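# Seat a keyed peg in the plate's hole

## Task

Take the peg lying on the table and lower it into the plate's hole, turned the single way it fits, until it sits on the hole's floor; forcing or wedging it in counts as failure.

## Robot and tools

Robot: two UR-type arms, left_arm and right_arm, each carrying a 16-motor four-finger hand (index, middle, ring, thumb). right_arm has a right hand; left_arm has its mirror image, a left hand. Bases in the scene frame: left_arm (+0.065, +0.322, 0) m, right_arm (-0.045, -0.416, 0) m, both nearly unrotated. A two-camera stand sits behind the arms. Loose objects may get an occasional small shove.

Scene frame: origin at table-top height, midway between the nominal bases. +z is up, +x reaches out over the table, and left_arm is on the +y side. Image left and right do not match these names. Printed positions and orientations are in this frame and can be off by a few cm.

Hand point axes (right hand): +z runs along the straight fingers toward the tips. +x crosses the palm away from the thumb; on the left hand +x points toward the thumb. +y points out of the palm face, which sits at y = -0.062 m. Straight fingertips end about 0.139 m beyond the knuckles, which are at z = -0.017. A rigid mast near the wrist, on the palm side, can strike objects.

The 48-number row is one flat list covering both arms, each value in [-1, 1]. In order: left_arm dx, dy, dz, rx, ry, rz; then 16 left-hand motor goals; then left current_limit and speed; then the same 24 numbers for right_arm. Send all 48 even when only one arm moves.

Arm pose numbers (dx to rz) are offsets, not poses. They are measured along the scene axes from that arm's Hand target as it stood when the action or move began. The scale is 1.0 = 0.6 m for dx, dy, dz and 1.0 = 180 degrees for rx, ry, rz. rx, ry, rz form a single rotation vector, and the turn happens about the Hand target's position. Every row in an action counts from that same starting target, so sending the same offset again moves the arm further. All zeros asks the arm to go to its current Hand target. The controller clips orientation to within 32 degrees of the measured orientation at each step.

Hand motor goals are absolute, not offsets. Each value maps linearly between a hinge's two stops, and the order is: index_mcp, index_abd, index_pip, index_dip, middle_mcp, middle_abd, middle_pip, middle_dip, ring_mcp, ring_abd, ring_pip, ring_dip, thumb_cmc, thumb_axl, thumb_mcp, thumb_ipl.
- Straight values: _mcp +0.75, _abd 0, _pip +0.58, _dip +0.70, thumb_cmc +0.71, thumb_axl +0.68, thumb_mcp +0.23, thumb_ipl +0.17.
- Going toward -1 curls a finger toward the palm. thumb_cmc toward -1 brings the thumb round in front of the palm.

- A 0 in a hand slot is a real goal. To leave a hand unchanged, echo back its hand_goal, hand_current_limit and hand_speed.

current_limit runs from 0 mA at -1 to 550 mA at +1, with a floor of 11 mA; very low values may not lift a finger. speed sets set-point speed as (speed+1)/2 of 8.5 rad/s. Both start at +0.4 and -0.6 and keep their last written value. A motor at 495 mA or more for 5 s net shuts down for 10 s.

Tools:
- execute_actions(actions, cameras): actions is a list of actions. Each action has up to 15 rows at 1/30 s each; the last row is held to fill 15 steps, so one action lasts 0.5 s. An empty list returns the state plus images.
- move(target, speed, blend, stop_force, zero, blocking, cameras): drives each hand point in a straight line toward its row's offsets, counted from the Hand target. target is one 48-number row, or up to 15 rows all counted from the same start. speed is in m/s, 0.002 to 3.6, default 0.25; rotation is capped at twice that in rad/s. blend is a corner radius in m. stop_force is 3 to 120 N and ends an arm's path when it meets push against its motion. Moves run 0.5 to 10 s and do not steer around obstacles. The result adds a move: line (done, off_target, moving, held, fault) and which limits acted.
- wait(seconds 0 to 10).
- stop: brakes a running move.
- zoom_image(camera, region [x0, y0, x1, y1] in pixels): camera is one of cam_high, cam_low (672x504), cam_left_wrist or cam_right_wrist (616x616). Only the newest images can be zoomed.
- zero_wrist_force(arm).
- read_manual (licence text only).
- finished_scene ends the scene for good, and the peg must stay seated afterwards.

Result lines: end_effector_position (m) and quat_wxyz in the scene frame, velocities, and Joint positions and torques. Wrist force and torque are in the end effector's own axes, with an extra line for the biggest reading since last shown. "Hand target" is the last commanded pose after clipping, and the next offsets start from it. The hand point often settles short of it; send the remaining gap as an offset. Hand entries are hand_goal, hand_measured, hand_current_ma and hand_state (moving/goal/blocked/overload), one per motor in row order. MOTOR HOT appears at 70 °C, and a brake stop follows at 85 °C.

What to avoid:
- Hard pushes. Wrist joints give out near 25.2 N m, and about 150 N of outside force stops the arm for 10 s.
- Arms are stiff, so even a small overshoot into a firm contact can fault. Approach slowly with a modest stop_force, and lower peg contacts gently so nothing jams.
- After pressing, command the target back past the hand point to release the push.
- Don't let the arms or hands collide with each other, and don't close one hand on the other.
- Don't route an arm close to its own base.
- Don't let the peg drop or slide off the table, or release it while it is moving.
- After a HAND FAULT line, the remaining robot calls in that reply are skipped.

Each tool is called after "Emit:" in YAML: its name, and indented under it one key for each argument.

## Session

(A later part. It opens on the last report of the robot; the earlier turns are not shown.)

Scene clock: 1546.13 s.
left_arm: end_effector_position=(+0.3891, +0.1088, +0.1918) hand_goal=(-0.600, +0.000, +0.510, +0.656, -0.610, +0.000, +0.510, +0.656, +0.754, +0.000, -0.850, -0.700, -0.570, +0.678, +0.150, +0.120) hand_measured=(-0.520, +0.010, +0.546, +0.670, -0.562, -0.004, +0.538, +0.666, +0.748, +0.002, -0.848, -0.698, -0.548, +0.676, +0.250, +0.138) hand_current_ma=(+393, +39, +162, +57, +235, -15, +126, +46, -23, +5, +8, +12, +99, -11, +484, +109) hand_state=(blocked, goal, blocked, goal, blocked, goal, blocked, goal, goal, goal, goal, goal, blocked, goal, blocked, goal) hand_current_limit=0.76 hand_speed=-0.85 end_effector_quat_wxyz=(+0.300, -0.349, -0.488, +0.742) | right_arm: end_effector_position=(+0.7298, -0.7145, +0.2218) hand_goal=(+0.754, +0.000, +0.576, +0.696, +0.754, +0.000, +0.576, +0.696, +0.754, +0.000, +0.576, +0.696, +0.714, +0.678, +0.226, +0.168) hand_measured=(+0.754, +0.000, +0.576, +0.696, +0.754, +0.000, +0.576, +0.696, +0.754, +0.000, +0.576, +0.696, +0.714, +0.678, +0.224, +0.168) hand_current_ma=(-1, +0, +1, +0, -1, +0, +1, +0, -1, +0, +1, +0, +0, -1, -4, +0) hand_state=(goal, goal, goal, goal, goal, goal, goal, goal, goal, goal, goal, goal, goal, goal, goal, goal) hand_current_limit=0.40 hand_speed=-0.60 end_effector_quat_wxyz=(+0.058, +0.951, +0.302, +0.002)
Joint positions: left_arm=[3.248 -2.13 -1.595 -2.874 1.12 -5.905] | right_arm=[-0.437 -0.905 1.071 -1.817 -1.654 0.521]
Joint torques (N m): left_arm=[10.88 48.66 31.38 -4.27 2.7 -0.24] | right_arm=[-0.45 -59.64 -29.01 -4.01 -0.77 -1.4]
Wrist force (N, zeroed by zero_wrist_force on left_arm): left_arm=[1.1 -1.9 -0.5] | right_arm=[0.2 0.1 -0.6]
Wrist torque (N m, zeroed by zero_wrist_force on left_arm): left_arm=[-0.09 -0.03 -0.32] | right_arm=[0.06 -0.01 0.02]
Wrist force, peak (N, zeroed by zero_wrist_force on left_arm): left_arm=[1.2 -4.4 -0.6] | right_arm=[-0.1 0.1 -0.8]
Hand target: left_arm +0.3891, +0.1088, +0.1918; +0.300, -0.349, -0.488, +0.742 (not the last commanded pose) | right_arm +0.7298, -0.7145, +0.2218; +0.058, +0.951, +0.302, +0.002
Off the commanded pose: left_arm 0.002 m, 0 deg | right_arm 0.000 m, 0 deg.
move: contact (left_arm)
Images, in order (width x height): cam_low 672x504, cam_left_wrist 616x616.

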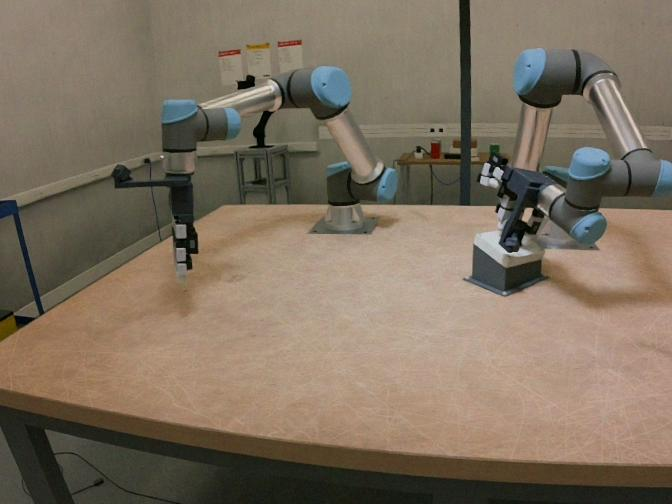

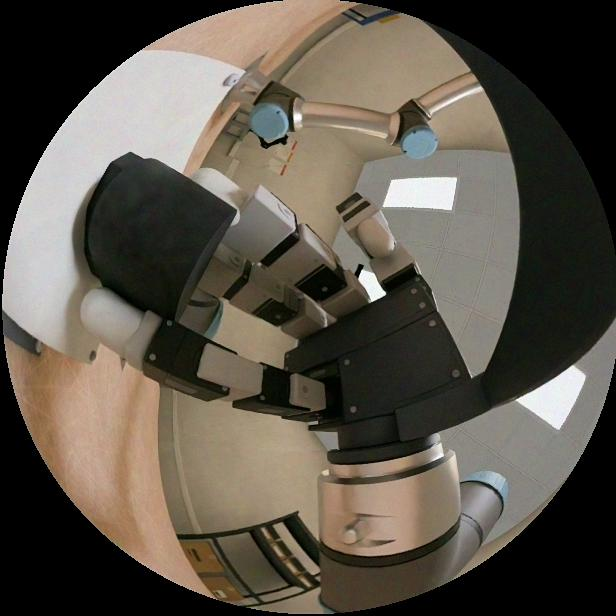

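Emit:
zoom_image:
  camera: "cam_left_wrist"
  region: [70, 140, 140, 210]

Emit:
zoom_image:
  camera: "cam_left_wrist"
  region: [60, 200, 140, 280]

Scaled by 7.200 from the camera's 616x616 image, which has a finer 880x880 frame.

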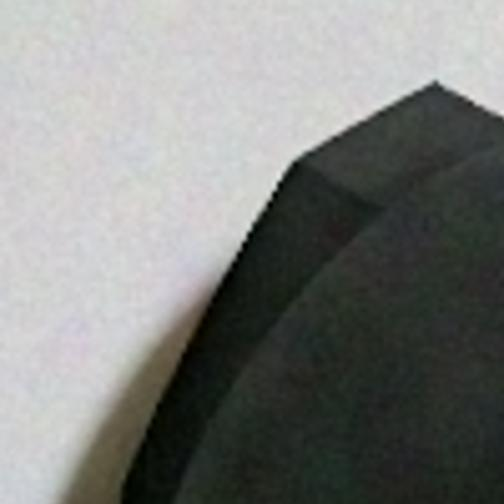

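Scaled by 6.300 from the camera's 616x616 image, which has a finer 880x880 frame.

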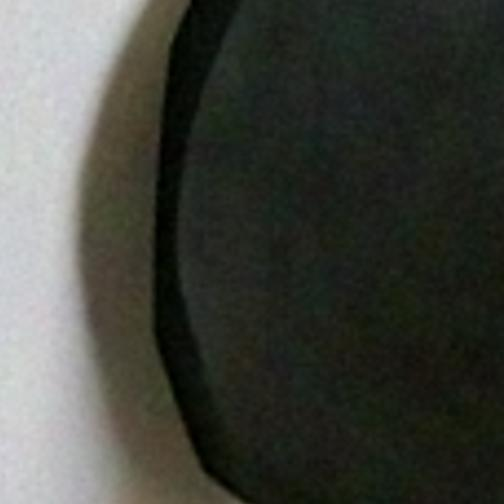

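Emit:
move:
  target: [-0.00047,0.00046,-0.00011,0,0,0, -0.60,0,0.51,0.655, -0.61,0,0.51,0.655, 0.754,0,-0.85,-0.7, -0.571,0.678,0.15,0.12, 0.76,-0.85, 0,0,0,0,0,0, 0.754,0,0.576,0.696, 0.754,0,0.576,0.696, 0.754,0,0.576,0.696, 0.714,0.678,0.226,0.168, 0.4,-0.6]
  speed: 0.01

Scene clock: 1553.57 s.
left_arm: end_effector_position=(+0.3889, +0.1090, +0.1917) hand_goal=(-0.600, +0.000, +0.510, +0.656, -0.610, +0.000, +0.510, +0.656, +0.754, +0.000, -0.850, -0.700, -0.570, +0.678, +0.150, +0.120) hand_measured=(-0.520, +0.010, +0.546, +0.670, -0.562, -0.006, +0.538, +0.666, +0.748, +0.002, -0.848, -0.698, -0.548, +0.676, +0.250, +0.138) hand_current_ma=(+393, +35, +162, +57, +235, -22, +126, +46, -23, +5, +8, +12, +99, -11, +484, +109) hand_state=(blocked, goal, blocked, goal, blocked, goal, blocked, goal, goal, goal, goal, goal, blocked, goal, blocked, goal) hand_current_limit=0.76 hand_speed=-0.85 end_effector_quat_wxyz=(+0.300, -0.349, -0.488, +0.742) | right_arm: end_effector_position=(+0.7298, -0.7145, +0.2218) hand_goal=(+0.754, +0.000, +0.576, +0.696, +0.754, +0.000, +0.576, +0.696, +0.754, +0.000, +0.576, +0.696, +0.714, +0.678, +0.226, +0.168) hand_measured=(+0.754, +0.000, +0.576, +0.696, +0.754, +0.000, +0.576, +0.696, +0.754, +0.000, +0.576, +0.696, +0.714, +0.678, +0.224, +0.168) hand_current_ma=(-1, +0, +1, +0, -1, +0, +1, +0, -1, +0, +1, +0, +0, -1, -4, +0) hand_state=(goal, goal, goal, goal, goal, goal, goal, goal, goal, goal, goal, goal, goal, goal, goal, goal) hand_current_limit=0.40 hand_speed=-0.60 end_effector_quat_wxyz=(+0.058, +0.951, +0.302, +0.002)
Joint positions: left_arm=[3.249 -2.129 -1.596 -2.874 1.121 -5.905] | right_arm=[-0.437 -0.905 1.071 -1.817 -1.654 0.521]
Joint torques (N m): left_arm=[10.87 49.13 2.32 -0.09 3.11 -0.92] | right_arm=[-1.37 -59.64 -29.38 -4.18 -0.79 -1.5]
Wrist force (N, zeroed by zero_wrist_force on left_arm): left_arm=[-0.1 -0.8 -0.4] | right_arm=[0.0 0.0 -0.3]
Wrist torque (N m, zeroed by zero_wrist_force on left_arm): left_arm=[-0.04 0.01 -0.19] | right_arm=[0.03 0.01 0.00]
Wrist force, peak (N, zeroed by zero_wrist_force on left_arm): left_arm=[1.1 -2.5 -0.4] | right_arm=[-0.1 0.1 -0.8]
Hand target: left_arm +0.3889, +0.1091, +0.1917; +0.300, -0.349, -0.488, +0.742 | right_arm +0.7298, -0.7145, +0.2218; +0.058, +0.951, +0.302, +0.002
Off the commanded pose: left_arm 0.000 m, 0 deg | right_arm 0.000 m, 0 deg.
move: done

Emit:
move:
  target: [-0.00054,-0.00145,-0.00473,0,0,0, -0.60,0,0.51,0.655, -0.61,0,0.51,0.655, 0.754,0,-0.85,-0.7, -0.571,0.678,0.15,0.12, 0.76,-0.85, 0,0,0,0,0,0, 0.754,0,0.576,0.696, 0.754,0,0.576,0.696, 0.754,0,0.576,0.696, 0.714,0.678,0.226,0.168, 0.4,-0.6]
  speed: 0.004
  stop_force: 3

Scene clock: 1556.50 s.
left_arm: end_effector_position=(+0.3888, +0.1090, +0.1915) hand_goal=(-0.600, +0.000, +0.510, +0.656, -0.610, +0.000, +0.510, +0.656, +0.754, +0.000, -0.850, -0.700, -0.570, +0.678, +0.150, +0.120) hand_measured=(-0.520, +0.010, +0.546, +0.670, -0.562, -0.006, +0.538, +0.666, +0.748, +0.002, -0.848, -0.698, -0.548, +0.676, +0.250, +0.138) hand_current_ma=(+393, +34, +162, +57, +233, -22, +126, +46, -23, +5, +8, +12, +99, -11, +484, +109) hand_state=(blocked, goal, blocked, goal, blocked, goal, blocked, goal, goal, goal, goal, goal, blocked, goal, blocked, goal) hand_current_limit=0.76 hand_speed=-0.85 end_effector_quat_wxyz=(+0.300, -0.349, -0.488, +0.742) | right_arm: end_effector_position=(+0.7298, -0.7145, +0.2218) hand_goal=(+0.754, +0.000, +0.576, +0.696, +0.754, +0.000, +0.576, +0.696, +0.754, +0.000, +0.576, +0.696, +0.714, +0.678, +0.226, +0.168) hand_measured=(+0.754, +0.000, +0.576, +0.696, +0.754, +0.000, +0.576, +0.696, +0.754, +0.000, +0.576, +0.696, +0.714, +0.678, +0.224, +0.168) hand_current_ma=(-1, +0, +1, +0, -1, +0, +1, +0, -1, +0, +1, +0, +0, -1, -4, +0) hand_state=(goal, goal, goal, goal, goal, goal, goal, goal, goal, goal, goal, goal, goal, goal, goal, goal) hand_current_limit=0.40 hand_speed=-0.60 end_effector_quat_wxyz=(+0.058, +0.951, +0.302, +0.002)
Joint positions: left_arm=[3.249 -2.129 -1.597 -2.873 1.121 -5.905] | right_arm=[-0.437 -0.905 1.071 -1.817 -1.654 0.521]
Joint torques (N m): left_arm=[-1.69 48.22 28.35 -3.8 -1.58 0.81] | right_arm=[-1.22 -59.82 -29.05 -4.07 -0.81 -1.36]
Wrist force (N, zeroed by zero_wrist_force on left_arm): left_arm=[0.2 -3.5 -0.6] | right_arm=[0.2 0.0 -0.5]
Wrist torque (N m, zeroed by zero_wrist_force on left_arm): left_arm=[-0.21 0.00 -0.24] | right_arm=[0.05 -0.01 0.02]
Wrist force, peak (N, zeroed by zero_wrist_force on left_arm): left_arm=[-0.1 -5.3 -0.7] | right_arm=[0.1 -0.1 -0.8]
Hand target: left_arm +0.3888, +0.1091, +0.1915; +0.300, -0.350, -0.488, +0.742 (not the last commanded pose) | right_arm +0.7298, -0.7145, +0.2218; +0.058, +0.951, +0.302, +0.002
Off the commanded pose: left_arm 0.003 m, 0 deg | right_arm 0.000 m, 0 deg.
move: contact (left_arm)

Emit:
execute_actions:
  actions:
    - [[0,0,0,0,0,0, -0.512,0,0.552,0.676, -0.552,0,0.544,0.67, 0.754,0,-0.85,-0.7, -0.553,0.678,0.26,0.15, 0.76,-0.95, 0,0,0,0,0,0, 0.754,0,0.576,0.696, 0.754,0,0.576,0.696, 0.754,0,0.576,0.696, 0.714,0.678,0.226,0.168, 0.4,-0.6]]

Emit:
wait:
  seconds: 0.5
  cameras: ["cam_left_wrist"]

Emit:
zoom_image:
  camera: "cam_left_wrist"
  region: [60, 140, 260, 340]

Scene clock: 1566.03 s.
left_arm: end_effector_position=(+0.3888, +0.1091, +0.1915) hand_goal=(-0.512, +0.000, +0.552, +0.676, -0.552, +0.000, +0.544, +0.670, +0.754, +0.000, -0.850, -0.700, -0.552, +0.678, +0.260, +0.150) hand_measured=(-0.522, +0.004, +0.554, +0.678, -0.560, -0.002, +0.544, +0.672, +0.748, +0.002, -0.848, -0.698, -0.546, +0.676, +0.264, +0.154) hand_current_ma=(-41, +17, +8, +11, -36, -8, +2, +9, -23, +5, +8, +12, +22, -11, +17, +19) hand_state=(goal, goal, goal, goal, goal, goal, goal, goal, goal, goal, goal, goal, goal, goal, goal, goal) hand_current_limit=0.76 hand_speed=-0.95 end_effector_quat_wxyz=(+0.300, -0.350, -0.488, +0.742) | right_arm: end_effector_position=(+0.7298, -0.7145, +0.2218) hand_goal=(+0.754, +0.000, +0.576, +0.696, +0.754, +0.000, +0.576, +0.696, +0.754, +0.000, +0.576, +0.696, +0.714, +0.678, +0.226, +0.168) hand_measured=(+0.754, +0.000, +0.576, +0.696, +0.754, +0.000, +0.576, +0.696, +0.754, +0.000, +0.576, +0.696, +0.714, +0.678, +0.224, +0.168) hand_current_ma=(-1, +0, +1, +0, -1, +0, +1, +0, -1, +0, +1, +0, +0, -1, -4, +0) hand_state=(goal, goal, goal, goal, goal, goal, goal, goal, goal, goal, goal, goal, goal, goal, goal, goal) hand_current_limit=0.40 hand_speed=-0.60 end_effector_quat_wxyz=(+0.058, +0.951, +0.302, +0.002)
Joint positions: left_arm=[3.249 -2.129 -1.597 -2.873 1.121 -5.905] | right_arm=[-0.437 -0.905 1.071 -1.817 -1.654 0.521]
Joint torques (N m): left_arm=[10.04 46.81 29.81 -3.78 -1.63 0.93] | right_arm=[-1.14 -59.64 -29.27 -4 -0.71 -1.41]
Wrist force (N, zeroed by zero_wrist_force on left_arm): left_arm=[-0.3 -1.5 -0.3] | right_arm=[0.0 0.3 -0.5]
Wrist torque (N m, zeroed by zero_wrist_force on left_arm): left_arm=[-0.07 0.03 -0.22] | right_arm=[0.08 0.01 0.01]
Wrist force, peak (N, zeroed by zero_wrist_force on left_arm): left_arm=[0.1 -4.3 -0.7] | right_arm=[-0.1 0.0 -0.8]
Hand target: left_arm +0.3888, +0.1091, +0.1915; +0.300, -0.350, -0.488, +0.742 | right_arm +0.7298, -0.7145, +0.2218; +0.058, +0.951, +0.302, +0.002
Off the commanded pose: left_arm 0.000 m, 0 deg | right_arm 0.000 m, 0 deg.

Scene clock: 1566.53 s.
left_arm: end_effector_position=(+0.3888, +0.1091, +0.1915) hand_goal=(-0.512, +0.000, +0.552, +0.676, -0.552, +0.000, +0.544, +0.670, +0.754, +0.000, -0.850, -0.700, -0.552, +0.678, +0.260, +0.150) hand_measured=(-0.522, +0.004, +0.554, +0.678, -0.560, -0.002, +0.544, +0.672, +0.748, +0.002, -0.848, -0.698, -0.546, +0.676, +0.264, +0.154) hand_current_ma=(-41, +17, +8, +11, -36, -8, +2, +9, -23, +5, +8, +12, +22, -11, +17, +19) hand_state=(goal, goal, goal, goal, goal, goal, goal, goal, goal, goal, goal, goal, goal, goal, goal, goal) hand_current_limit=0.76 hand_speed=-0.95 end_effector_quat_wxyz=(+0.300, -0.350, -0.488, +0.742) | right_arm: end_effector_position=(+0.7298, -0.7145, +0.2218) hand_goal=(+0.754, +0.000, +0.576, +0.696, +0.754, +0.000, +0.576, +0.696, +0.754, +0.000, +0.576, +0.696, +0.714, +0.678, +0.226, +0.168) hand_measured=(+0.754, +0.000, +0.576, +0.696, +0.754, +0.000, +0.576, +0.696, +0.754, +0.000, +0.576, +0.696, +0.714, +0.678, +0.224, +0.168) hand_current_ma=(-1, +0, +1, +0, -1, +0, +1, +0, -1, +0, +1, +0, +0, -1, -4, +0) hand_state=(goal, goal, goal, goal, goal, goal, goal, goal, goal, goal, goal, goal, goal, goal, goal, goal) hand_current_limit=0.40 hand_speed=-0.60 end_effector_quat_wxyz=(+0.058, +0.951, +0.302, +0.002)
Joint positions: left_arm=[3.249 -2.129 -1.597 -2.873 1.121 -5.905] | right_arm=[-0.437 -0.905 1.071 -1.817 -1.654 0.521]
Joint torques (N m): left_arm=[10.25 46.47 28.68 -3.76 -1.63 0.85] | right_arm=[-1.01 -59.32 -28.96 -4.04 -0.76 -1.29]
Wrist force (N, zeroed by zero_wrist_force on left_arm): left_arm=[-0.4 -1.7 0.0] | right_arm=[0.0 0.0 -0.7]
Wrist torque (N m, zeroed by zero_wrist_force on left_arm): left_arm=[-0.09 0.05 -0.22] | right_arm=[0.06 0.01 0.01]
Wrist force, peak (N, zeroed by zero_wrist_force on left_arm): left_arm=[-0.3 -1.8 -0.3] | right_arm=[0.1 0.0 -0.7]
Hand target: left_arm +0.3888, +0.1091, +0.1915; +0.300, -0.350, -0.488, +0.742 | right_arm +0.7298, -0.7145, +0.2218; +0.058, +0.951, +0.302, +0.002
Off the commanded pose: left_arm 0.000 m, 0 deg | right_arm 0.000 m, 0 deg.
wait: 0.50 s; at rest by 0.17 s
Images, in order (width x height): cam_left_wrist 616x616.

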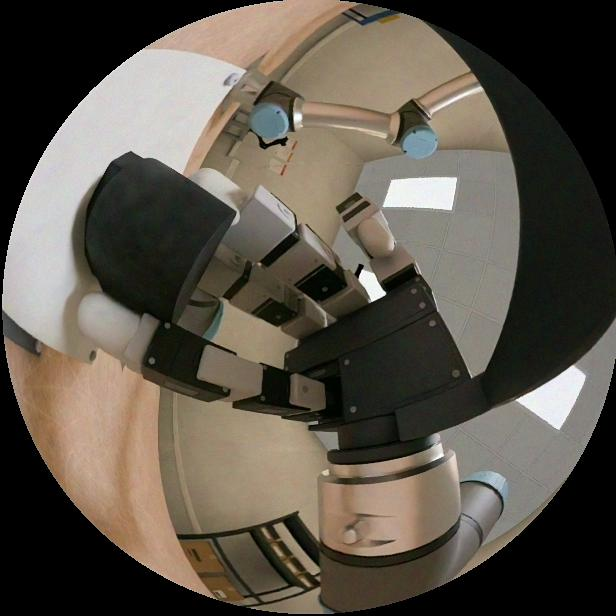

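Scaled by 2.520 from the camera's 616x616 image, which has a finer 880x880 frame.

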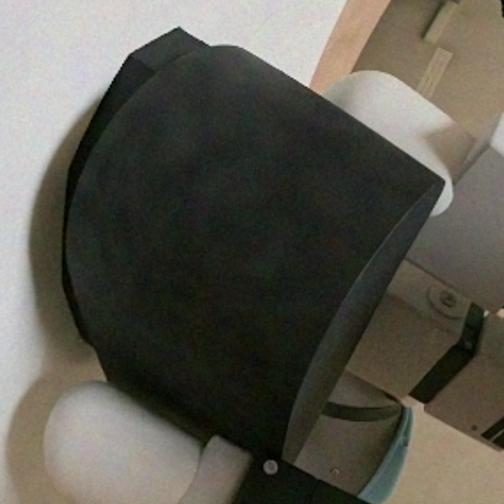

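Emit:
execute_actions:
  actions:
    - [[0,0,0,0,0,0, -0.40,0,0.552,0.676, -0.43,0,0.544,0.67, 0.754,0,-0.85,-0.7, -0.553,0.678,0.40,0.16, 0.5,-0.93, 0,0,0,0,0,0, 0.754,0,0.576,0.696, 0.754,0,0.576,0.696, 0.754,0,0.576,0.696, 0.714,0.678,0.226,0.168, 0.4,-0.6]]
  cameras: ["cam_left_wrist","cam_low"]

Emit:
zoom_image:
  camera: "cam_left_wrist"
  region: [60, 140, 260, 340]

Scene clock: 1569.77 s.
left_arm: end_effector_position=(+0.3888, +0.1091, +0.1915) hand_goal=(-0.400, +0.000, +0.552, +0.676, -0.430, +0.000, +0.544, +0.670, +0.754, +0.000, -0.850, -0.700, -0.552, +0.678, +0.400, +0.160) hand_measured=(-0.412, +0.004, +0.554, +0.678, -0.442, -0.002, +0.544, +0.672, +0.748, +0.002, -0.848, -0.698, -0.546, +0.676, +0.398, +0.158) hand_current_ma=(-57, +17, +6, +11, -53, -8, +2, +9, -23, +5, +8, +12, +22, -10, -10, -8) hand_state=(goal, goal, goal, goal, goal, goal, goal, goal, goal, goal, goal, goal, goal, goal, goal, goal) hand_current_limit=0.50 hand_speed=-0.93 end_effector_quat_wxyz=(+0.300, -0.350, -0.488, +0.742) | right_arm: end_effector_position=(+0.7298, -0.7145, +0.2218) hand_goal=(+0.754, +0.000, +0.576, +0.696, +0.754, +0.000, +0.576, +0.696, +0.754, +0.000, +0.576, +0.696, +0.714, +0.678, +0.226, +0.168) hand_measured=(+0.754, +0.000, +0.576, +0.696, +0.754, +0.000, +0.576, +0.696, +0.754, +0.000, +0.576, +0.696, +0.714, +0.678, +0.224, +0.168) hand_current_ma=(-1, +0, +1, +0, -1, +0, +1, +0, -1, +0, +1, +0, +0, -1, -4, +0) hand_state=(goal, goal, goal, goal, goal, goal, goal, goal, goal, goal, goal, goal, goal, goal, goal, goal) hand_current_limit=0.40 hand_speed=-0.60 end_effector_quat_wxyz=(+0.058, +0.951, +0.302, +0.002)
Joint positions: left_arm=[3.249 -2.129 -1.597 -2.873 1.121 -5.905] | right_arm=[-0.437 -0.905 1.071 -1.817 -1.654 0.521]
Joint torques (N m): left_arm=[10.43 42.81 25.53 -3.77 -1.73 0.88] | right_arm=[-1.12 -59.85 -29.25 -4.01 -0.87 -1.46]
Wrist force (N, zeroed by zero_wrist_force on left_arm): left_arm=[-0.5 -1.5 0.2] | right_arm=[0.2 0.0 -0.6]
Wrist torque (N m, zeroed by zero_wrist_force on left_arm): left_arm=[-0.06 0.06 -0.22] | right_arm=[0.05 -0.02 0.02]
Wrist force, peak (N, zeroed by zero_wrist_force on left_arm): left_arm=[-0.1 -1.9 0.2] | right_arm=[0.0 0.0 -0.8]
Hand target: left_arm +0.3888, +0.1091, +0.1915; +0.300, -0.350, -0.488, +0.742 | right_arm +0.7298, -0.7145, +0.2218; +0.058, +0.951, +0.302, +0.002
Off the commanded pose: left_arm 0.000 m, 0 deg | right_arm 0.000 m, 0 deg.
Images, in order (width x height): cam_low 672x504, cam_left_wrist 616x616.

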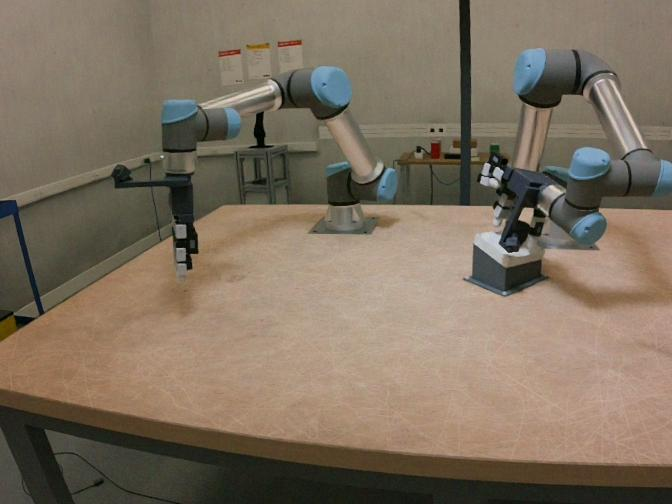

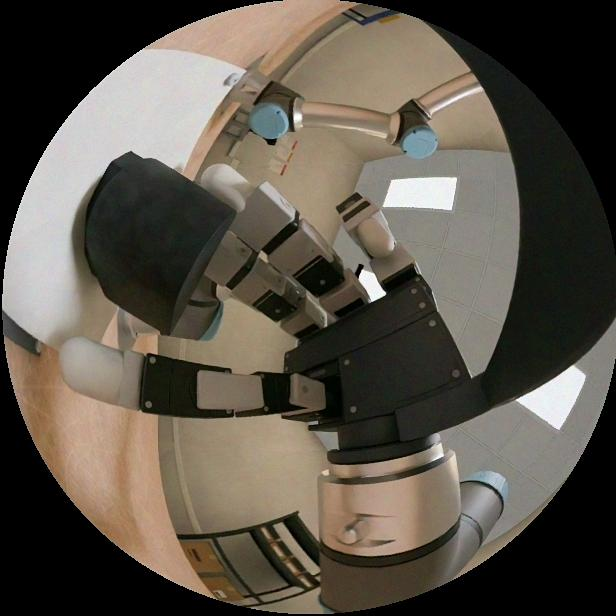

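Scaled by 2.520 from the camera's 616x616 image, which has a finer 880x880 frame.

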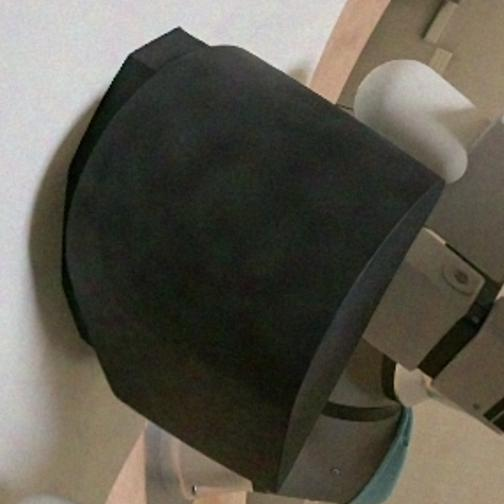

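Emit:
move:
  target: [0.01427,0.04427,0.12493,0,0,0, -0.40,0,0.552,0.676, -0.43,0,0.544,0.67, 0.754,0,-0.85,-0.7, -0.553,0.678,0.40,0.16, 0.5,-0.93, 0,0,0,0,0,0, 0.754,0,0.576,0.696, 0.754,0,0.576,0.696, 0.754,0,0.576,0.696, 0.714,0.678,0.226,0.168, 0.4,-0.6]
  speed: 0.06
  cameras: ["cam_left_wrist","cam_low","cam_high"]

Emit:
zoom_image:
  camera: "cam_left_wrist"
  region: [40, 130, 240, 330]

Emit:
zoom_image:
  camera: "cam_low"
  region: [456, 180, 556, 300]

Scene clock: 1574.13 s.
left_arm: end_effector_position=(+0.3974, +0.1356, +0.2663) hand_goal=(-0.400, +0.000, +0.552, +0.676, -0.430, +0.000, +0.544, +0.670, +0.754, +0.000, -0.850, -0.700, -0.552, +0.678, +0.400, +0.160) hand_measured=(-0.412, +0.004, +0.554, +0.678, -0.442, -0.002, +0.544, +0.672, +0.748, +0.002, -0.848, -0.698, -0.546, +0.676, +0.398, +0.158) hand_current_ma=(-56, +17, +6, +11, -53, -8, +2, +9, -23, +5, +8, +12, +22, -10, -10, -8) hand_state=(goal, goal, goal, goal, goal, goal, goal, goal, goal, goal, goal, goal, goal, goal, goal, goal) hand_current_limit=0.50 hand_speed=-0.93 end_effector_quat_wxyz=(+0.300, -0.350, -0.488, +0.742) | right_arm: end_effector_position=(+0.7298, -0.7145, +0.2218) hand_goal=(+0.754, +0.000, +0.576, +0.696, +0.754, +0.000, +0.576, +0.696, +0.754, +0.000, +0.576, +0.696, +0.714, +0.678, +0.226, +0.168) hand_measured=(+0.754, +0.000, +0.576, +0.696, +0.754, +0.000, +0.576, +0.696, +0.754, +0.000, +0.576, +0.696, +0.714, +0.678, +0.224, +0.168) hand_current_ma=(-1, +0, +1, +0, -1, +0, +1, +0, -1, +0, +1, +0, +0, -1, -4, +0) hand_state=(goal, goal, goal, goal, goal, goal, goal, goal, goal, goal, goal, goal, goal, goal, goal, goal) hand_current_limit=0.40 hand_speed=-0.60 end_effector_quat_wxyz=(+0.058, +0.951, +0.302, +0.002)
Joint positions: left_arm=[3.297 -2.054 -1.5 -3.038 1.167 -5.921] | right_arm=[-0.437 -0.905 1.071 -1.817 -1.654 0.521]
Joint torques (N m): left_arm=[11.1 47.4 31.46 -4.42 2.98 -1.47] | right_arm=[-0.83 -60.59 -28.51 -4.11 -0.95 -1.48]
Wrist force (N, zeroed by zero_wrist_force on left_arm): left_arm=[-0.3 -2.0 0.2] | right_arm=[0.1 0.0 -0.6]
Wrist torque (N m, zeroed by zero_wrist_force on left_arm): left_arm=[-0.12 0.01 0.01] | right_arm=[0.05 0.00 0.01]
Wrist force, peak (N, zeroed by zero_wrist_force on left_arm): left_arm=[-0.6 -2.2 0.4] | right_arm=[0.2 0.2 -1.0]
Hand target: left_arm +0.3974, +0.1356, +0.2665; +0.300, -0.350, -0.488, +0.742 | right_arm +0.7298, -0.7145, +0.2218; +0.058, +0.951, +0.302, +0.002
Off the commanded pose: left_arm 0.000 m, 0 deg | right_arm 0.000 m, 0 deg.
move: done
Images, in order (width x height): cam_high 672x504, cam_low 672x504, cam_left_wrist 616x616.

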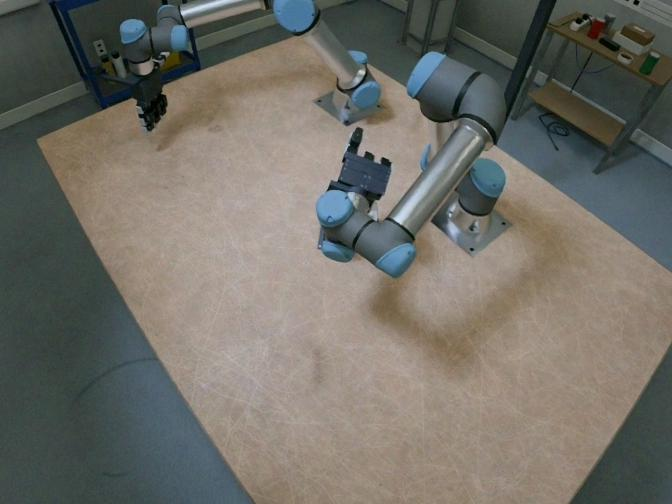

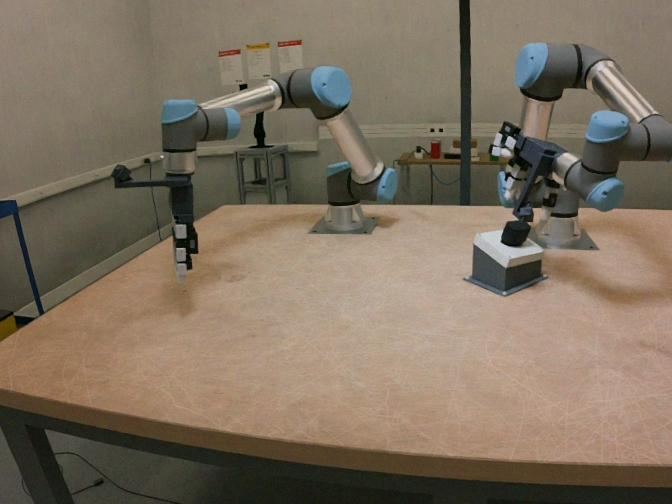

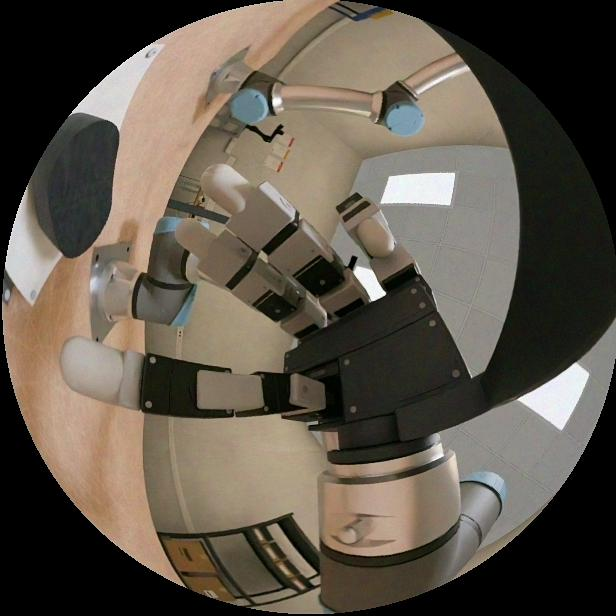

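Scaled by 2.520 from the camera's 616x616 image, which has a finer 880x880 frame.

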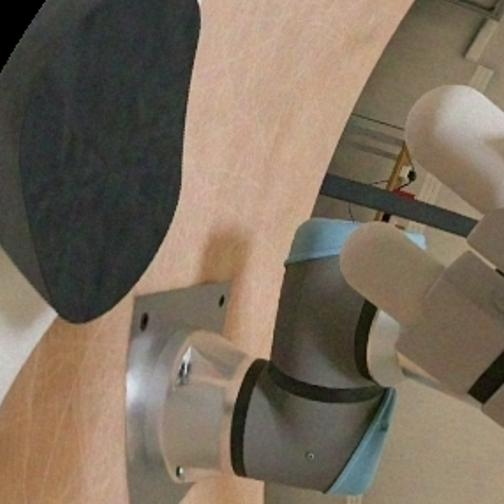

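Scaled by 4.200 from the camera's 672x504 image, which has a finer 960x720 frame.

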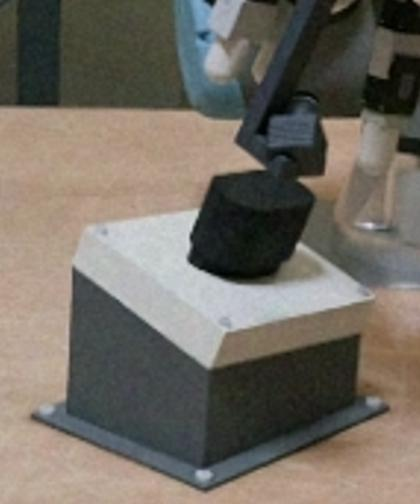

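Emit:
zoom_image:
  camera: "cam_low"
  region: [494, 212, 544, 262]

Emit:
zoom_image:
  camera: "cam_left_wrist"
  region: [0, 90, 140, 320]

Scaled by 10.080 from the camera's 672x504 image, which has a finer 960x720 frame.

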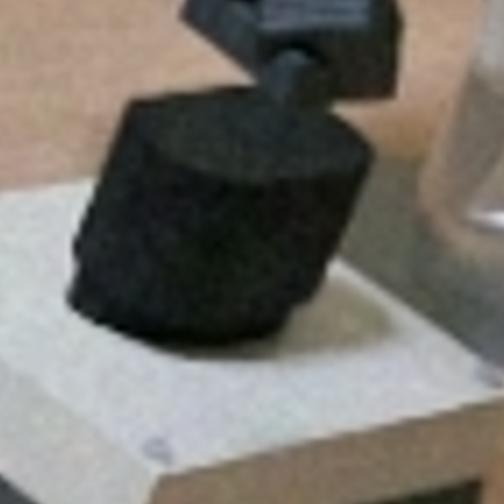

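Scaled by 2.191 from the camera's 616x616 image, which has a finer 880x880 frame.

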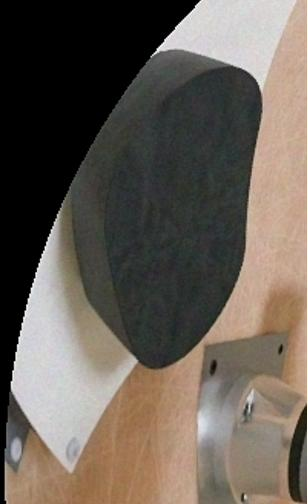

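Emit:
move:
  target:
    - [0.05258,0.04823,-0.0231,0,0,0, -0.40,0,0.552,0.676, -0.41,0,0.548,0.67, 0.754,0,-0.85,-0.7, -0.553,0.678,0.40,0.16, 0.5,-0.93, 0,0,0,0,0,0, 0.754,0,0.576,0.696, 0.754,0,0.576,0.696, 0.754,0,0.576,0.696, 0.714,0.678,0.226,0.168, 0.4,-0.6]
    - [0.0458,0.0272,-0.08244,0,0,0, -0.40,0,0.552,0.676, -0.41,0,0.548,0.67, 0.754,0,-0.85,-0.7, -0.553,0.678,0.40,0.16, 0.5,-0.93, 0,0,0,0,0,0, 0.754,0,0.576,0.696, 0.754,0,0.576,0.696, 0.754,0,0.576,0.696, 0.714,0.678,0.226,0.168, 0.4,-0.6]
  speed: 0.05
  blend: [0.005,0]
  cameras: ["cam_left_wrist","cam_low"]

Emit:
zoom_image:
  camera: "cam_low"
  region: [470, 170, 570, 270]

Scene clock: 1587.63 s.
left_arm: end_effector_position=(+0.4249, +0.1520, +0.2171) hand_goal=(-0.400, +0.000, +0.552, +0.676, -0.410, +0.000, +0.548, +0.670, +0.754, +0.000, -0.850, -0.700, -0.552, +0.678, +0.400, +0.160) hand_measured=(-0.412, +0.004, +0.554, +0.678, -0.422, -0.002, +0.544, +0.672, +0.748, +0.002, -0.848, -0.698, -0.546, +0.676, +0.398, +0.158) hand_current_ma=(-55, +17, +6, +11, -54, -8, -13, +9, -23, +5, +8, +12, +22, -10, -9, -8) hand_state=(goal, goal, goal, goal, goal, goal, goal, goal, goal, goal, goal, goal, goal, goal, goal, goal) hand_current_limit=0.50 hand_speed=-0.93 end_effector_quat_wxyz=(+0.300, -0.350, -0.488, +0.742) | right_arm: end_effector_position=(+0.7298, -0.7145, +0.2218) hand_goal=(+0.754, +0.000, +0.576, +0.696, +0.754, +0.000, +0.576, +0.696, +0.754, +0.000, +0.576, +0.696, +0.714, +0.678, +0.226, +0.168) hand_measured=(+0.754, +0.000, +0.576, +0.696, +0.754, +0.000, +0.576, +0.696, +0.754, +0.000, +0.576, +0.696, +0.714, +0.678, +0.224, +0.168) hand_current_ma=(-1, +0, +1, +0, -1, +0, +1, +0, -1, +0, +1, +0, +0, -1, -4, +0) hand_state=(goal, goal, goal, goal, goal, goal, goal, goal, goal, goal, goal, goal, goal, goal, goal, goal) hand_current_limit=0.40 hand_speed=-0.60 end_effector_quat_wxyz=(+0.058, +0.951, +0.302, +0.002)
Joint positions: left_arm=[3.319 -2.161 -1.466 -2.962 1.188 -5.928] | right_arm=[-0.437 -0.905 1.071 -1.817 -1.654 0.521]
Joint torques (N m): left_arm=[-9.94 35.7 2.38 0.12 -2.27 1.72] | right_arm=[-0.66 -59.46 -29.19 -4.03 -0.79 -1.47]
Wrist force (N, zeroed by zero_wrist_force on left_arm): left_arm=[-0.4 -2.1 0.6] | right_arm=[0.1 0.1 -0.7]
Wrist torque (N m, zeroed by zero_wrist_force on left_arm): left_arm=[-0.15 0.04 -0.21] | right_arm=[0.07 -0.01 0.02]
Wrist force, peak (N, zeroed by zero_wrist_force on left_arm): left_arm=[-0.5 -2.1 0.6] | right_arm=[0.3 0.0 -0.8]
Hand target: left_arm +0.4249, +0.1519, +0.2170; +0.300, -0.350, -0.488, +0.742 | right_arm +0.7298, -0.7145, +0.2218; +0.058, +0.951, +0.302, +0.002
Off the commanded pose: left_arm 0.000 m, 0 deg | right_arm 0.000 m, 0 deg.
move: done
Images, in order (width x height): cam_low 672x504, cam_left_wrist 616x616.

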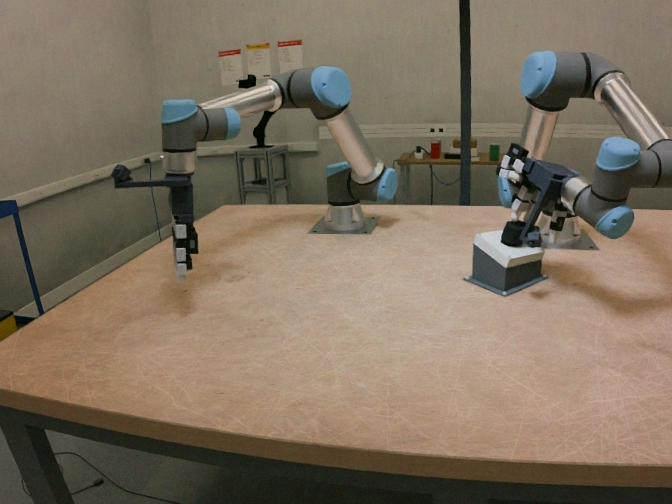

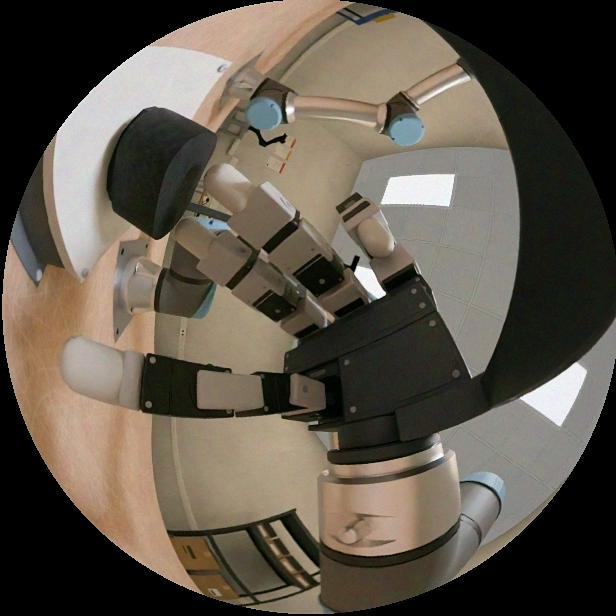

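Scaled by 5.040 from the camera's 672x504 image, which has a finer 960x720 frame.

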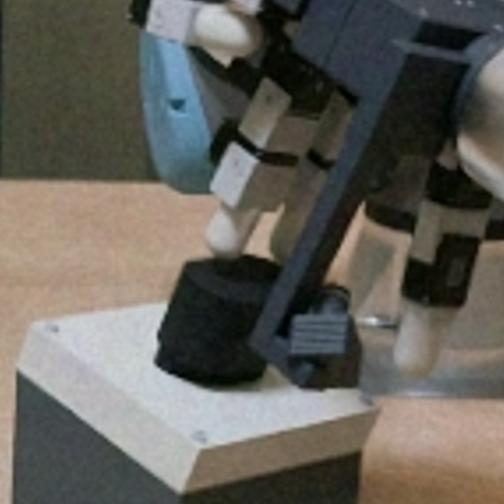

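Emit:
move:
  target: [0.01052,0.00965,-0.00462,0,0,0, -0.40,0,0.552,0.676, -0.41,0,0.548,0.67, 0.754,0,-0.85,-0.7, -0.553,0.678,0.40,0.16, 0.5,-0.93, 0,0,0,0,0,0, 0.754,0,0.576,0.696, 0.754,0,0.576,0.696, 0.754,0,0.576,0.696, 0.714,0.678,0.226,0.168, 0.4,-0.6]
  speed: 0.03

Emit:
zero_wrist_force:
  arm: "left_arm"

Emit:
move:
  target: [-0.00214,-0.00664,-0.01874,0,0,0, -0.40,0,0.552,0.676, -0.41,0,0.548,0.67, 0.754,0,-0.85,-0.7, -0.553,0.678,0.40,0.16, 0.5,-0.93, 0,0,0,0,0,0, 0.754,0,0.576,0.696, 0.754,0,0.576,0.696, 0.754,0,0.576,0.696, 0.714,0.678,0.226,0.168, 0.4,-0.6]
  speed: 0.006
  stop_force: 3
  cameras: ["cam_left_wrist","cam_low"]

Emit:
zoom_image:
  camera: "cam_low"
  region: [470, 170, 570, 270]

Emit:
zoom_image:
  camera: "cam_left_wrist"
  region: [60, 90, 260, 290]

Scene clock: 1594.27 s.
left_arm: end_effector_position=(+0.4311, +0.1576, +0.2143) hand_goal=(-0.400, +0.000, +0.552, +0.676, -0.410, +0.000, +0.548, +0.670, +0.754, +0.000, -0.850, -0.700, -0.552, +0.678, +0.400, +0.160) hand_measured=(-0.412, +0.004, +0.554, +0.678, -0.422, -0.002, +0.544, +0.672, +0.748, +0.002, -0.848, -0.698, -0.546, +0.676, +0.398, +0.158) hand_current_ma=(-55, +17, +6, +11, -54, -8, -13, +9, -23, +5, +8, +12, +22, -10, -9, -8) hand_state=(goal, goal, goal, goal, goal, goal, goal, goal, goal, goal, goal, goal, goal, goal, goal, goal) hand_current_limit=0.50 hand_speed=-0.93 end_effector_quat_wxyz=(+0.300, -0.350, -0.488, +0.742) | right_arm: end_effector_position=(+0.7298, -0.7145, +0.2218) hand_goal=(+0.754, +0.000, +0.576, +0.696, +0.754, +0.000, +0.576, +0.696, +0.754, +0.000, +0.576, +0.696, +0.714, +0.678, +0.226, +0.168) hand_measured=(+0.754, +0.000, +0.576, +0.696, +0.754, +0.000, +0.576, +0.696, +0.754, +0.000, +0.576, +0.696, +0.714, +0.678, +0.224, +0.168) hand_current_ma=(-1, +0, +1, +0, -1, +0, +1, +0, -1, +0, +1, +0, +0, -1, -4, +0) hand_state=(goal, goal, goal, goal, goal, goal, goal, goal, goal, goal, goal, goal, goal, goal, goal, goal) hand_current_limit=0.40 hand_speed=-0.60 end_effector_quat_wxyz=(+0.058, +0.951, +0.302, +0.002)
Joint positions: left_arm=[3.327 -2.177 -1.448 -2.963 1.196 -5.931] | right_arm=[-0.437 -0.905 1.071 -1.817 -1.654 0.521]
Joint torques (N m): left_arm=[11.9 37.3 31.11 -4.41 2.98 -1.47] | right_arm=[-0.6 -59.09 -28.43 -4.1 -0.76 -1.4]
Wrist force (N, zeroed by zero_wrist_force on left_arm): left_arm=[-0.3 -1.8 0.5] | right_arm=[-0.1 0.1 -0.5]
Wrist torque (N m, zeroed by zero_wrist_force on left_arm): left_arm=[-0.13 0.02 0.01] | right_arm=[0.06 0.02 0.00]
Wrist force, peak (N, zeroed by zero_wrist_force on left_arm): left_arm=[-0.3 -2.2 0.5] | right_arm=[0.2 -0.1 -0.7]
Hand target: left_arm +0.4312, +0.1577, +0.2142; +0.300, -0.350, -0.488, +0.742 | right_arm +0.7298, -0.7145, +0.2218; +0.058, +0.951, +0.302, +0.002
Off the commanded pose: left_arm 0.000 m, 0 deg | right_arm 0.000 m, 0 deg.
move: done

Wrist force sensor zeroed.

Scene clock: 1596.30 s.
left_arm: end_effector_position=(+0.4308, +0.1564, +0.2104) hand_goal=(-0.400, +0.000, +0.552, +0.676, -0.410, +0.000, +0.548, +0.670, +0.754, +0.000, -0.850, -0.700, -0.552, +0.678, +0.400, +0.160) hand_measured=(-0.412, +0.004, +0.552, +0.676, -0.422, -0.002, +0.544, +0.672, +0.748, +0.002, -0.848, -0.698, -0.546, +0.676, +0.398, +0.158) hand_current_ma=(-49, +15, +2, +4, -54, -8, -13, +9, -23, +5, +8, +12, +22, -10, -9, -8) hand_state=(goal, goal, goal, goal, goal, goal, goal, goal, goal, goal, goal, goal, goal, goal, goal, goal) hand_current_limit=0.50 hand_speed=-0.93 end_effector_quat_wxyz=(+0.300, -0.350, -0.488, +0.742) | right_arm: end_effector_position=(+0.7298, -0.7145, +0.2218) hand_goal=(+0.754, +0.000, +0.576, +0.696, +0.754, +0.000, +0.576, +0.696, +0.754, +0.000, +0.576, +0.696, +0.714, +0.678, +0.226, +0.168) hand_measured=(+0.754, +0.000, +0.576, +0.696, +0.754, +0.000, +0.576, +0.696, +0.754, +0.000, +0.576, +0.696, +0.714, +0.678, +0.224, +0.168) hand_current_ma=(-1, +0, +1, +0, -1, +0, +1, +0, -1, +0, +1, +0, +0, -1, -4, +0) hand_state=(goal, goal, goal, goal, goal, goal, goal, goal, goal, goal, goal, goal, goal, goal, goal, goal) hand_current_limit=0.40 hand_speed=-0.60 end_effector_quat_wxyz=(+0.058, +0.951, +0.302, +0.002)
Joint positions: left_arm=[3.325 -2.18 -1.453 -2.955 1.194 -5.93] | right_arm=[-0.437 -0.905 1.071 -1.817 -1.654 0.521]
Joint torques (N m): left_arm=[10.3 50.28 31.08 -3.58 2.58 -0.25] | right_arm=[-1.08 -59.14 -29.33 -4.15 -0.74 -1.46]
Wrist force (N, zeroed by zero_wrist_force on left_arm): left_arm=[0.0 -4.4 0.1] | right_arm=[-0.2 0.1 -0.6]
Wrist torque (N m, zeroed by zero_wrist_force on left_arm): left_arm=[-0.06 0.01 -0.20] | right_arm=[0.07 0.03 -0.01]
Wrist force, peak (N, zeroed by zero_wrist_force on left_arm): left_arm=[0.0 -6.1 -0.2] | right_arm=[-0.2 -0.2 -0.7]
Hand target: left_arm +0.4308, +0.1564, +0.2104; +0.300, -0.350, -0.488, +0.742 (not the last commanded pose) | right_arm +0.7298, -0.7145, +0.2218; +0.058, +0.951, +0.302, +0.002
Off the commanded pose: left_arm 0.008 m, 0 deg | right_arm 0.000 m, 0 deg.
move: contact (left_arm)
Images, in order (width x height): cam_low 672x504, cam_left_wrist 616x616.

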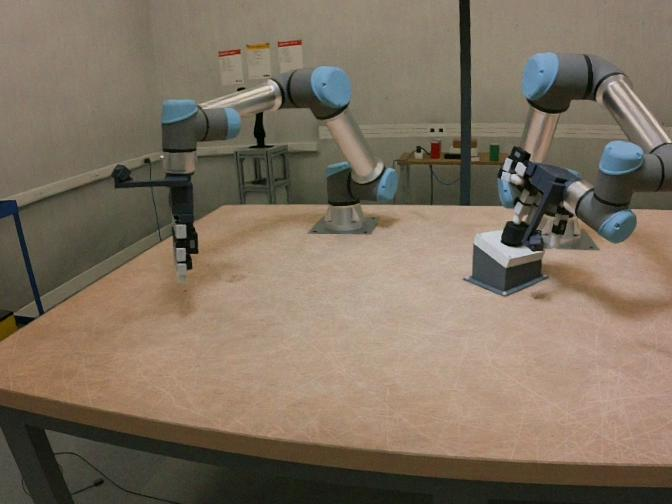

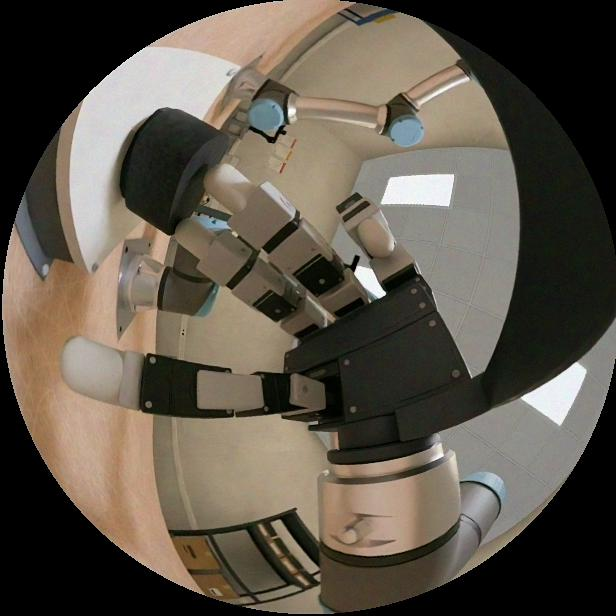

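Scaled by 5.040 from the camera's 672x504 image, which has a finer 960x720 frame.

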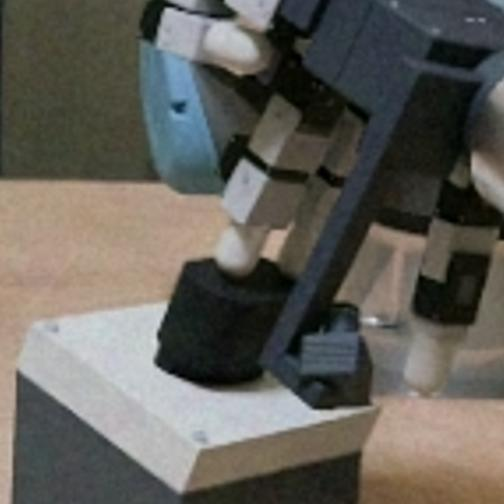

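Scaled by 2.520 from the camera's 616x616 image, which has a finer 880x880 frame.

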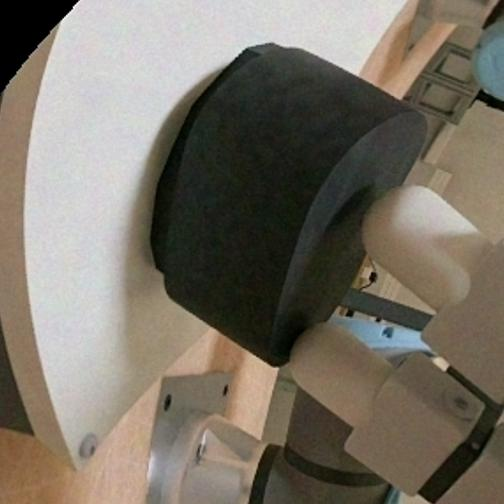

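Emit:
move:
  target: [0.0107,0.0332,0.0937,0,0,0, -0.40,0,0.552,0.676, -0.41,0,0.548,0.67, 0.754,0,-0.85,-0.7, -0.553,0.678,0.40,0.16, 0.5,-0.93, 0,0,0,0,0,0, 0.754,0,0.576,0.696, 0.754,0,0.576,0.696, 0.754,0,0.576,0.696, 0.714,0.678,0.226,0.168, 0.4,-0.6]
  speed: 0.08
  cameras: ["cam_left_wrist","cam_low"]

Emit:
zoom_image:
  camera: "cam_low"
  region: [494, 212, 544, 262]

Emit:
zoom_image:
  camera: "cam_left_wrist"
  region: [20, 80, 220, 280]

Scene clock: 1600.97 s.
left_arm: end_effector_position=(+0.4372, +0.1763, +0.2665) hand_goal=(-0.400, +0.000, +0.552, +0.676, -0.410, +0.000, +0.548, +0.670, +0.754, +0.000, -0.850, -0.700, -0.552, +0.678, +0.400, +0.160) hand_measured=(-0.412, +0.004, +0.552, +0.676, -0.422, -0.002, +0.544, +0.672, +0.748, +0.002, -0.848, -0.698, -0.546, +0.676, +0.398, +0.158) hand_current_ma=(-49, +15, +2, +4, -54, -8, -13, +9, -23, +5, +8, +12, +22, -10, -9, -8) hand_state=(goal, goal, goal, goal, goal, goal, goal, goal, goal, goal, goal, goal, goal, goal, goal, goal) hand_current_limit=0.50 hand_speed=-0.93 end_effector_quat_wxyz=(+0.300, -0.350, -0.488, +0.742) | right_arm: end_effector_position=(+0.7298, -0.7145, +0.2218) hand_goal=(+0.754, +0.000, +0.576, +0.696, +0.754, +0.000, +0.576, +0.696, +0.754, +0.000, +0.576, +0.696, +0.714, +0.678, +0.226, +0.168) hand_measured=(+0.754, +0.000, +0.576, +0.696, +0.754, +0.000, +0.576, +0.696, +0.754, +0.000, +0.576, +0.696, +0.714, +0.678, +0.224, +0.168) hand_current_ma=(-1, +0, +1, +0, -1, +0, +1, +0, -1, +0, +1, +0, +0, -1, -4, +0) hand_state=(goal, goal, goal, goal, goal, goal, goal, goal, goal, goal, goal, goal, goal, goal, goal, goal) hand_current_limit=0.40 hand_speed=-0.60 end_effector_quat_wxyz=(+0.058, +0.951, +0.302, +0.002)
Joint positions: left_arm=[3.358 -2.136 -1.369 -3.08 1.225 -5.941] | right_arm=[-0.437 -0.905 1.071 -1.817 -1.654 0.521]
Joint torques (N m): left_arm=[12.11 51.28 33.19 -4.45 2.99 -1.58] | right_arm=[-1.09 -59.52 -28.51 -3.99 -0.8 -1.35]
Wrist force (N, zeroed by zero_wrist_force on left_arm): left_arm=[0.0 -0.1 -0.3] | right_arm=[-0.1 0.1 -0.3]
Wrist torque (N m, zeroed by zero_wrist_force on left_arm): left_arm=[0.03 -0.01 0.00] | right_arm=[0.05 0.01 0.00]
Wrist force, peak (N, zeroed by zero_wrist_force on left_arm): left_arm=[-0.3 -4.7 0.0] | right_arm=[0.5 -0.1 -0.7]
Hand target: left_arm +0.4372, +0.1763, +0.2667; +0.300, -0.350, -0.488, +0.742 | right_arm +0.7298, -0.7145, +0.2218; +0.058, +0.951, +0.302, +0.002
Off the commanded pose: left_arm 0.000 m, 0 deg | right_arm 0.000 m, 0 deg.
move: done
Images, in order (width x height): cam_low 672x504, cam_left_wrist 616x616.

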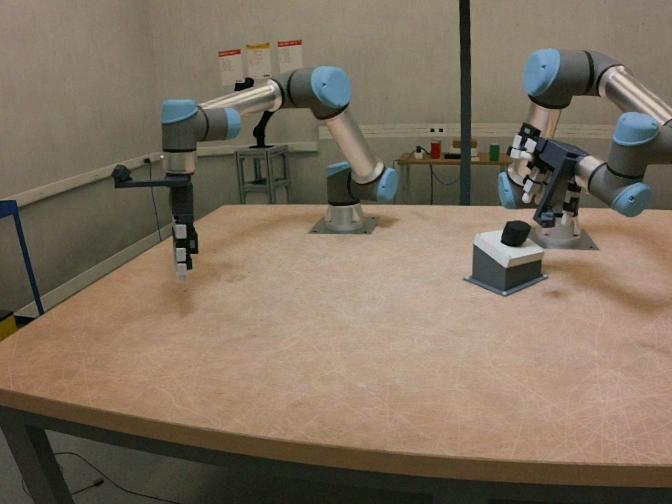

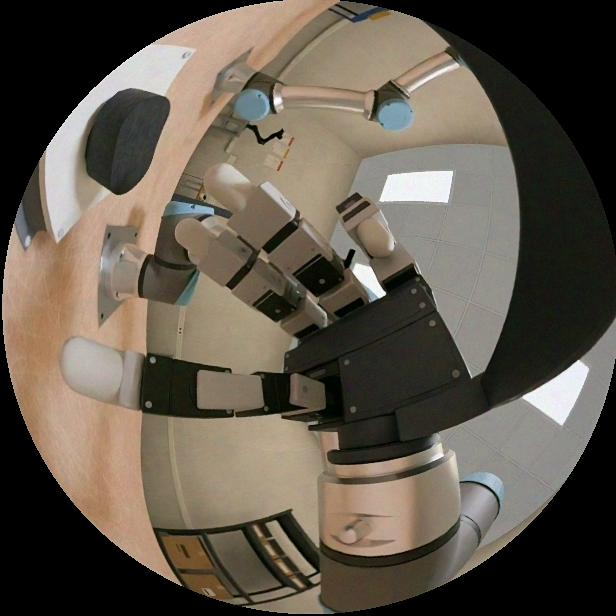

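Scaled by 10.080 from the camera's 672x504 image, which has a finer 960x720 frame.

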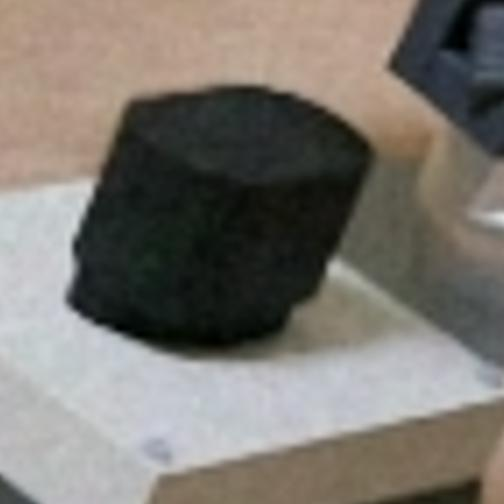

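Scaled by 2.520 from the camera's 616x616 image, which has a finer 880x880 frame.

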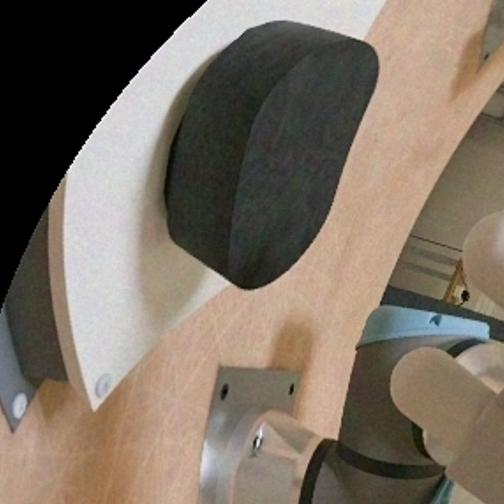

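Emit:
finished_scene:
  scene: 1

The scene is finished: the task was done.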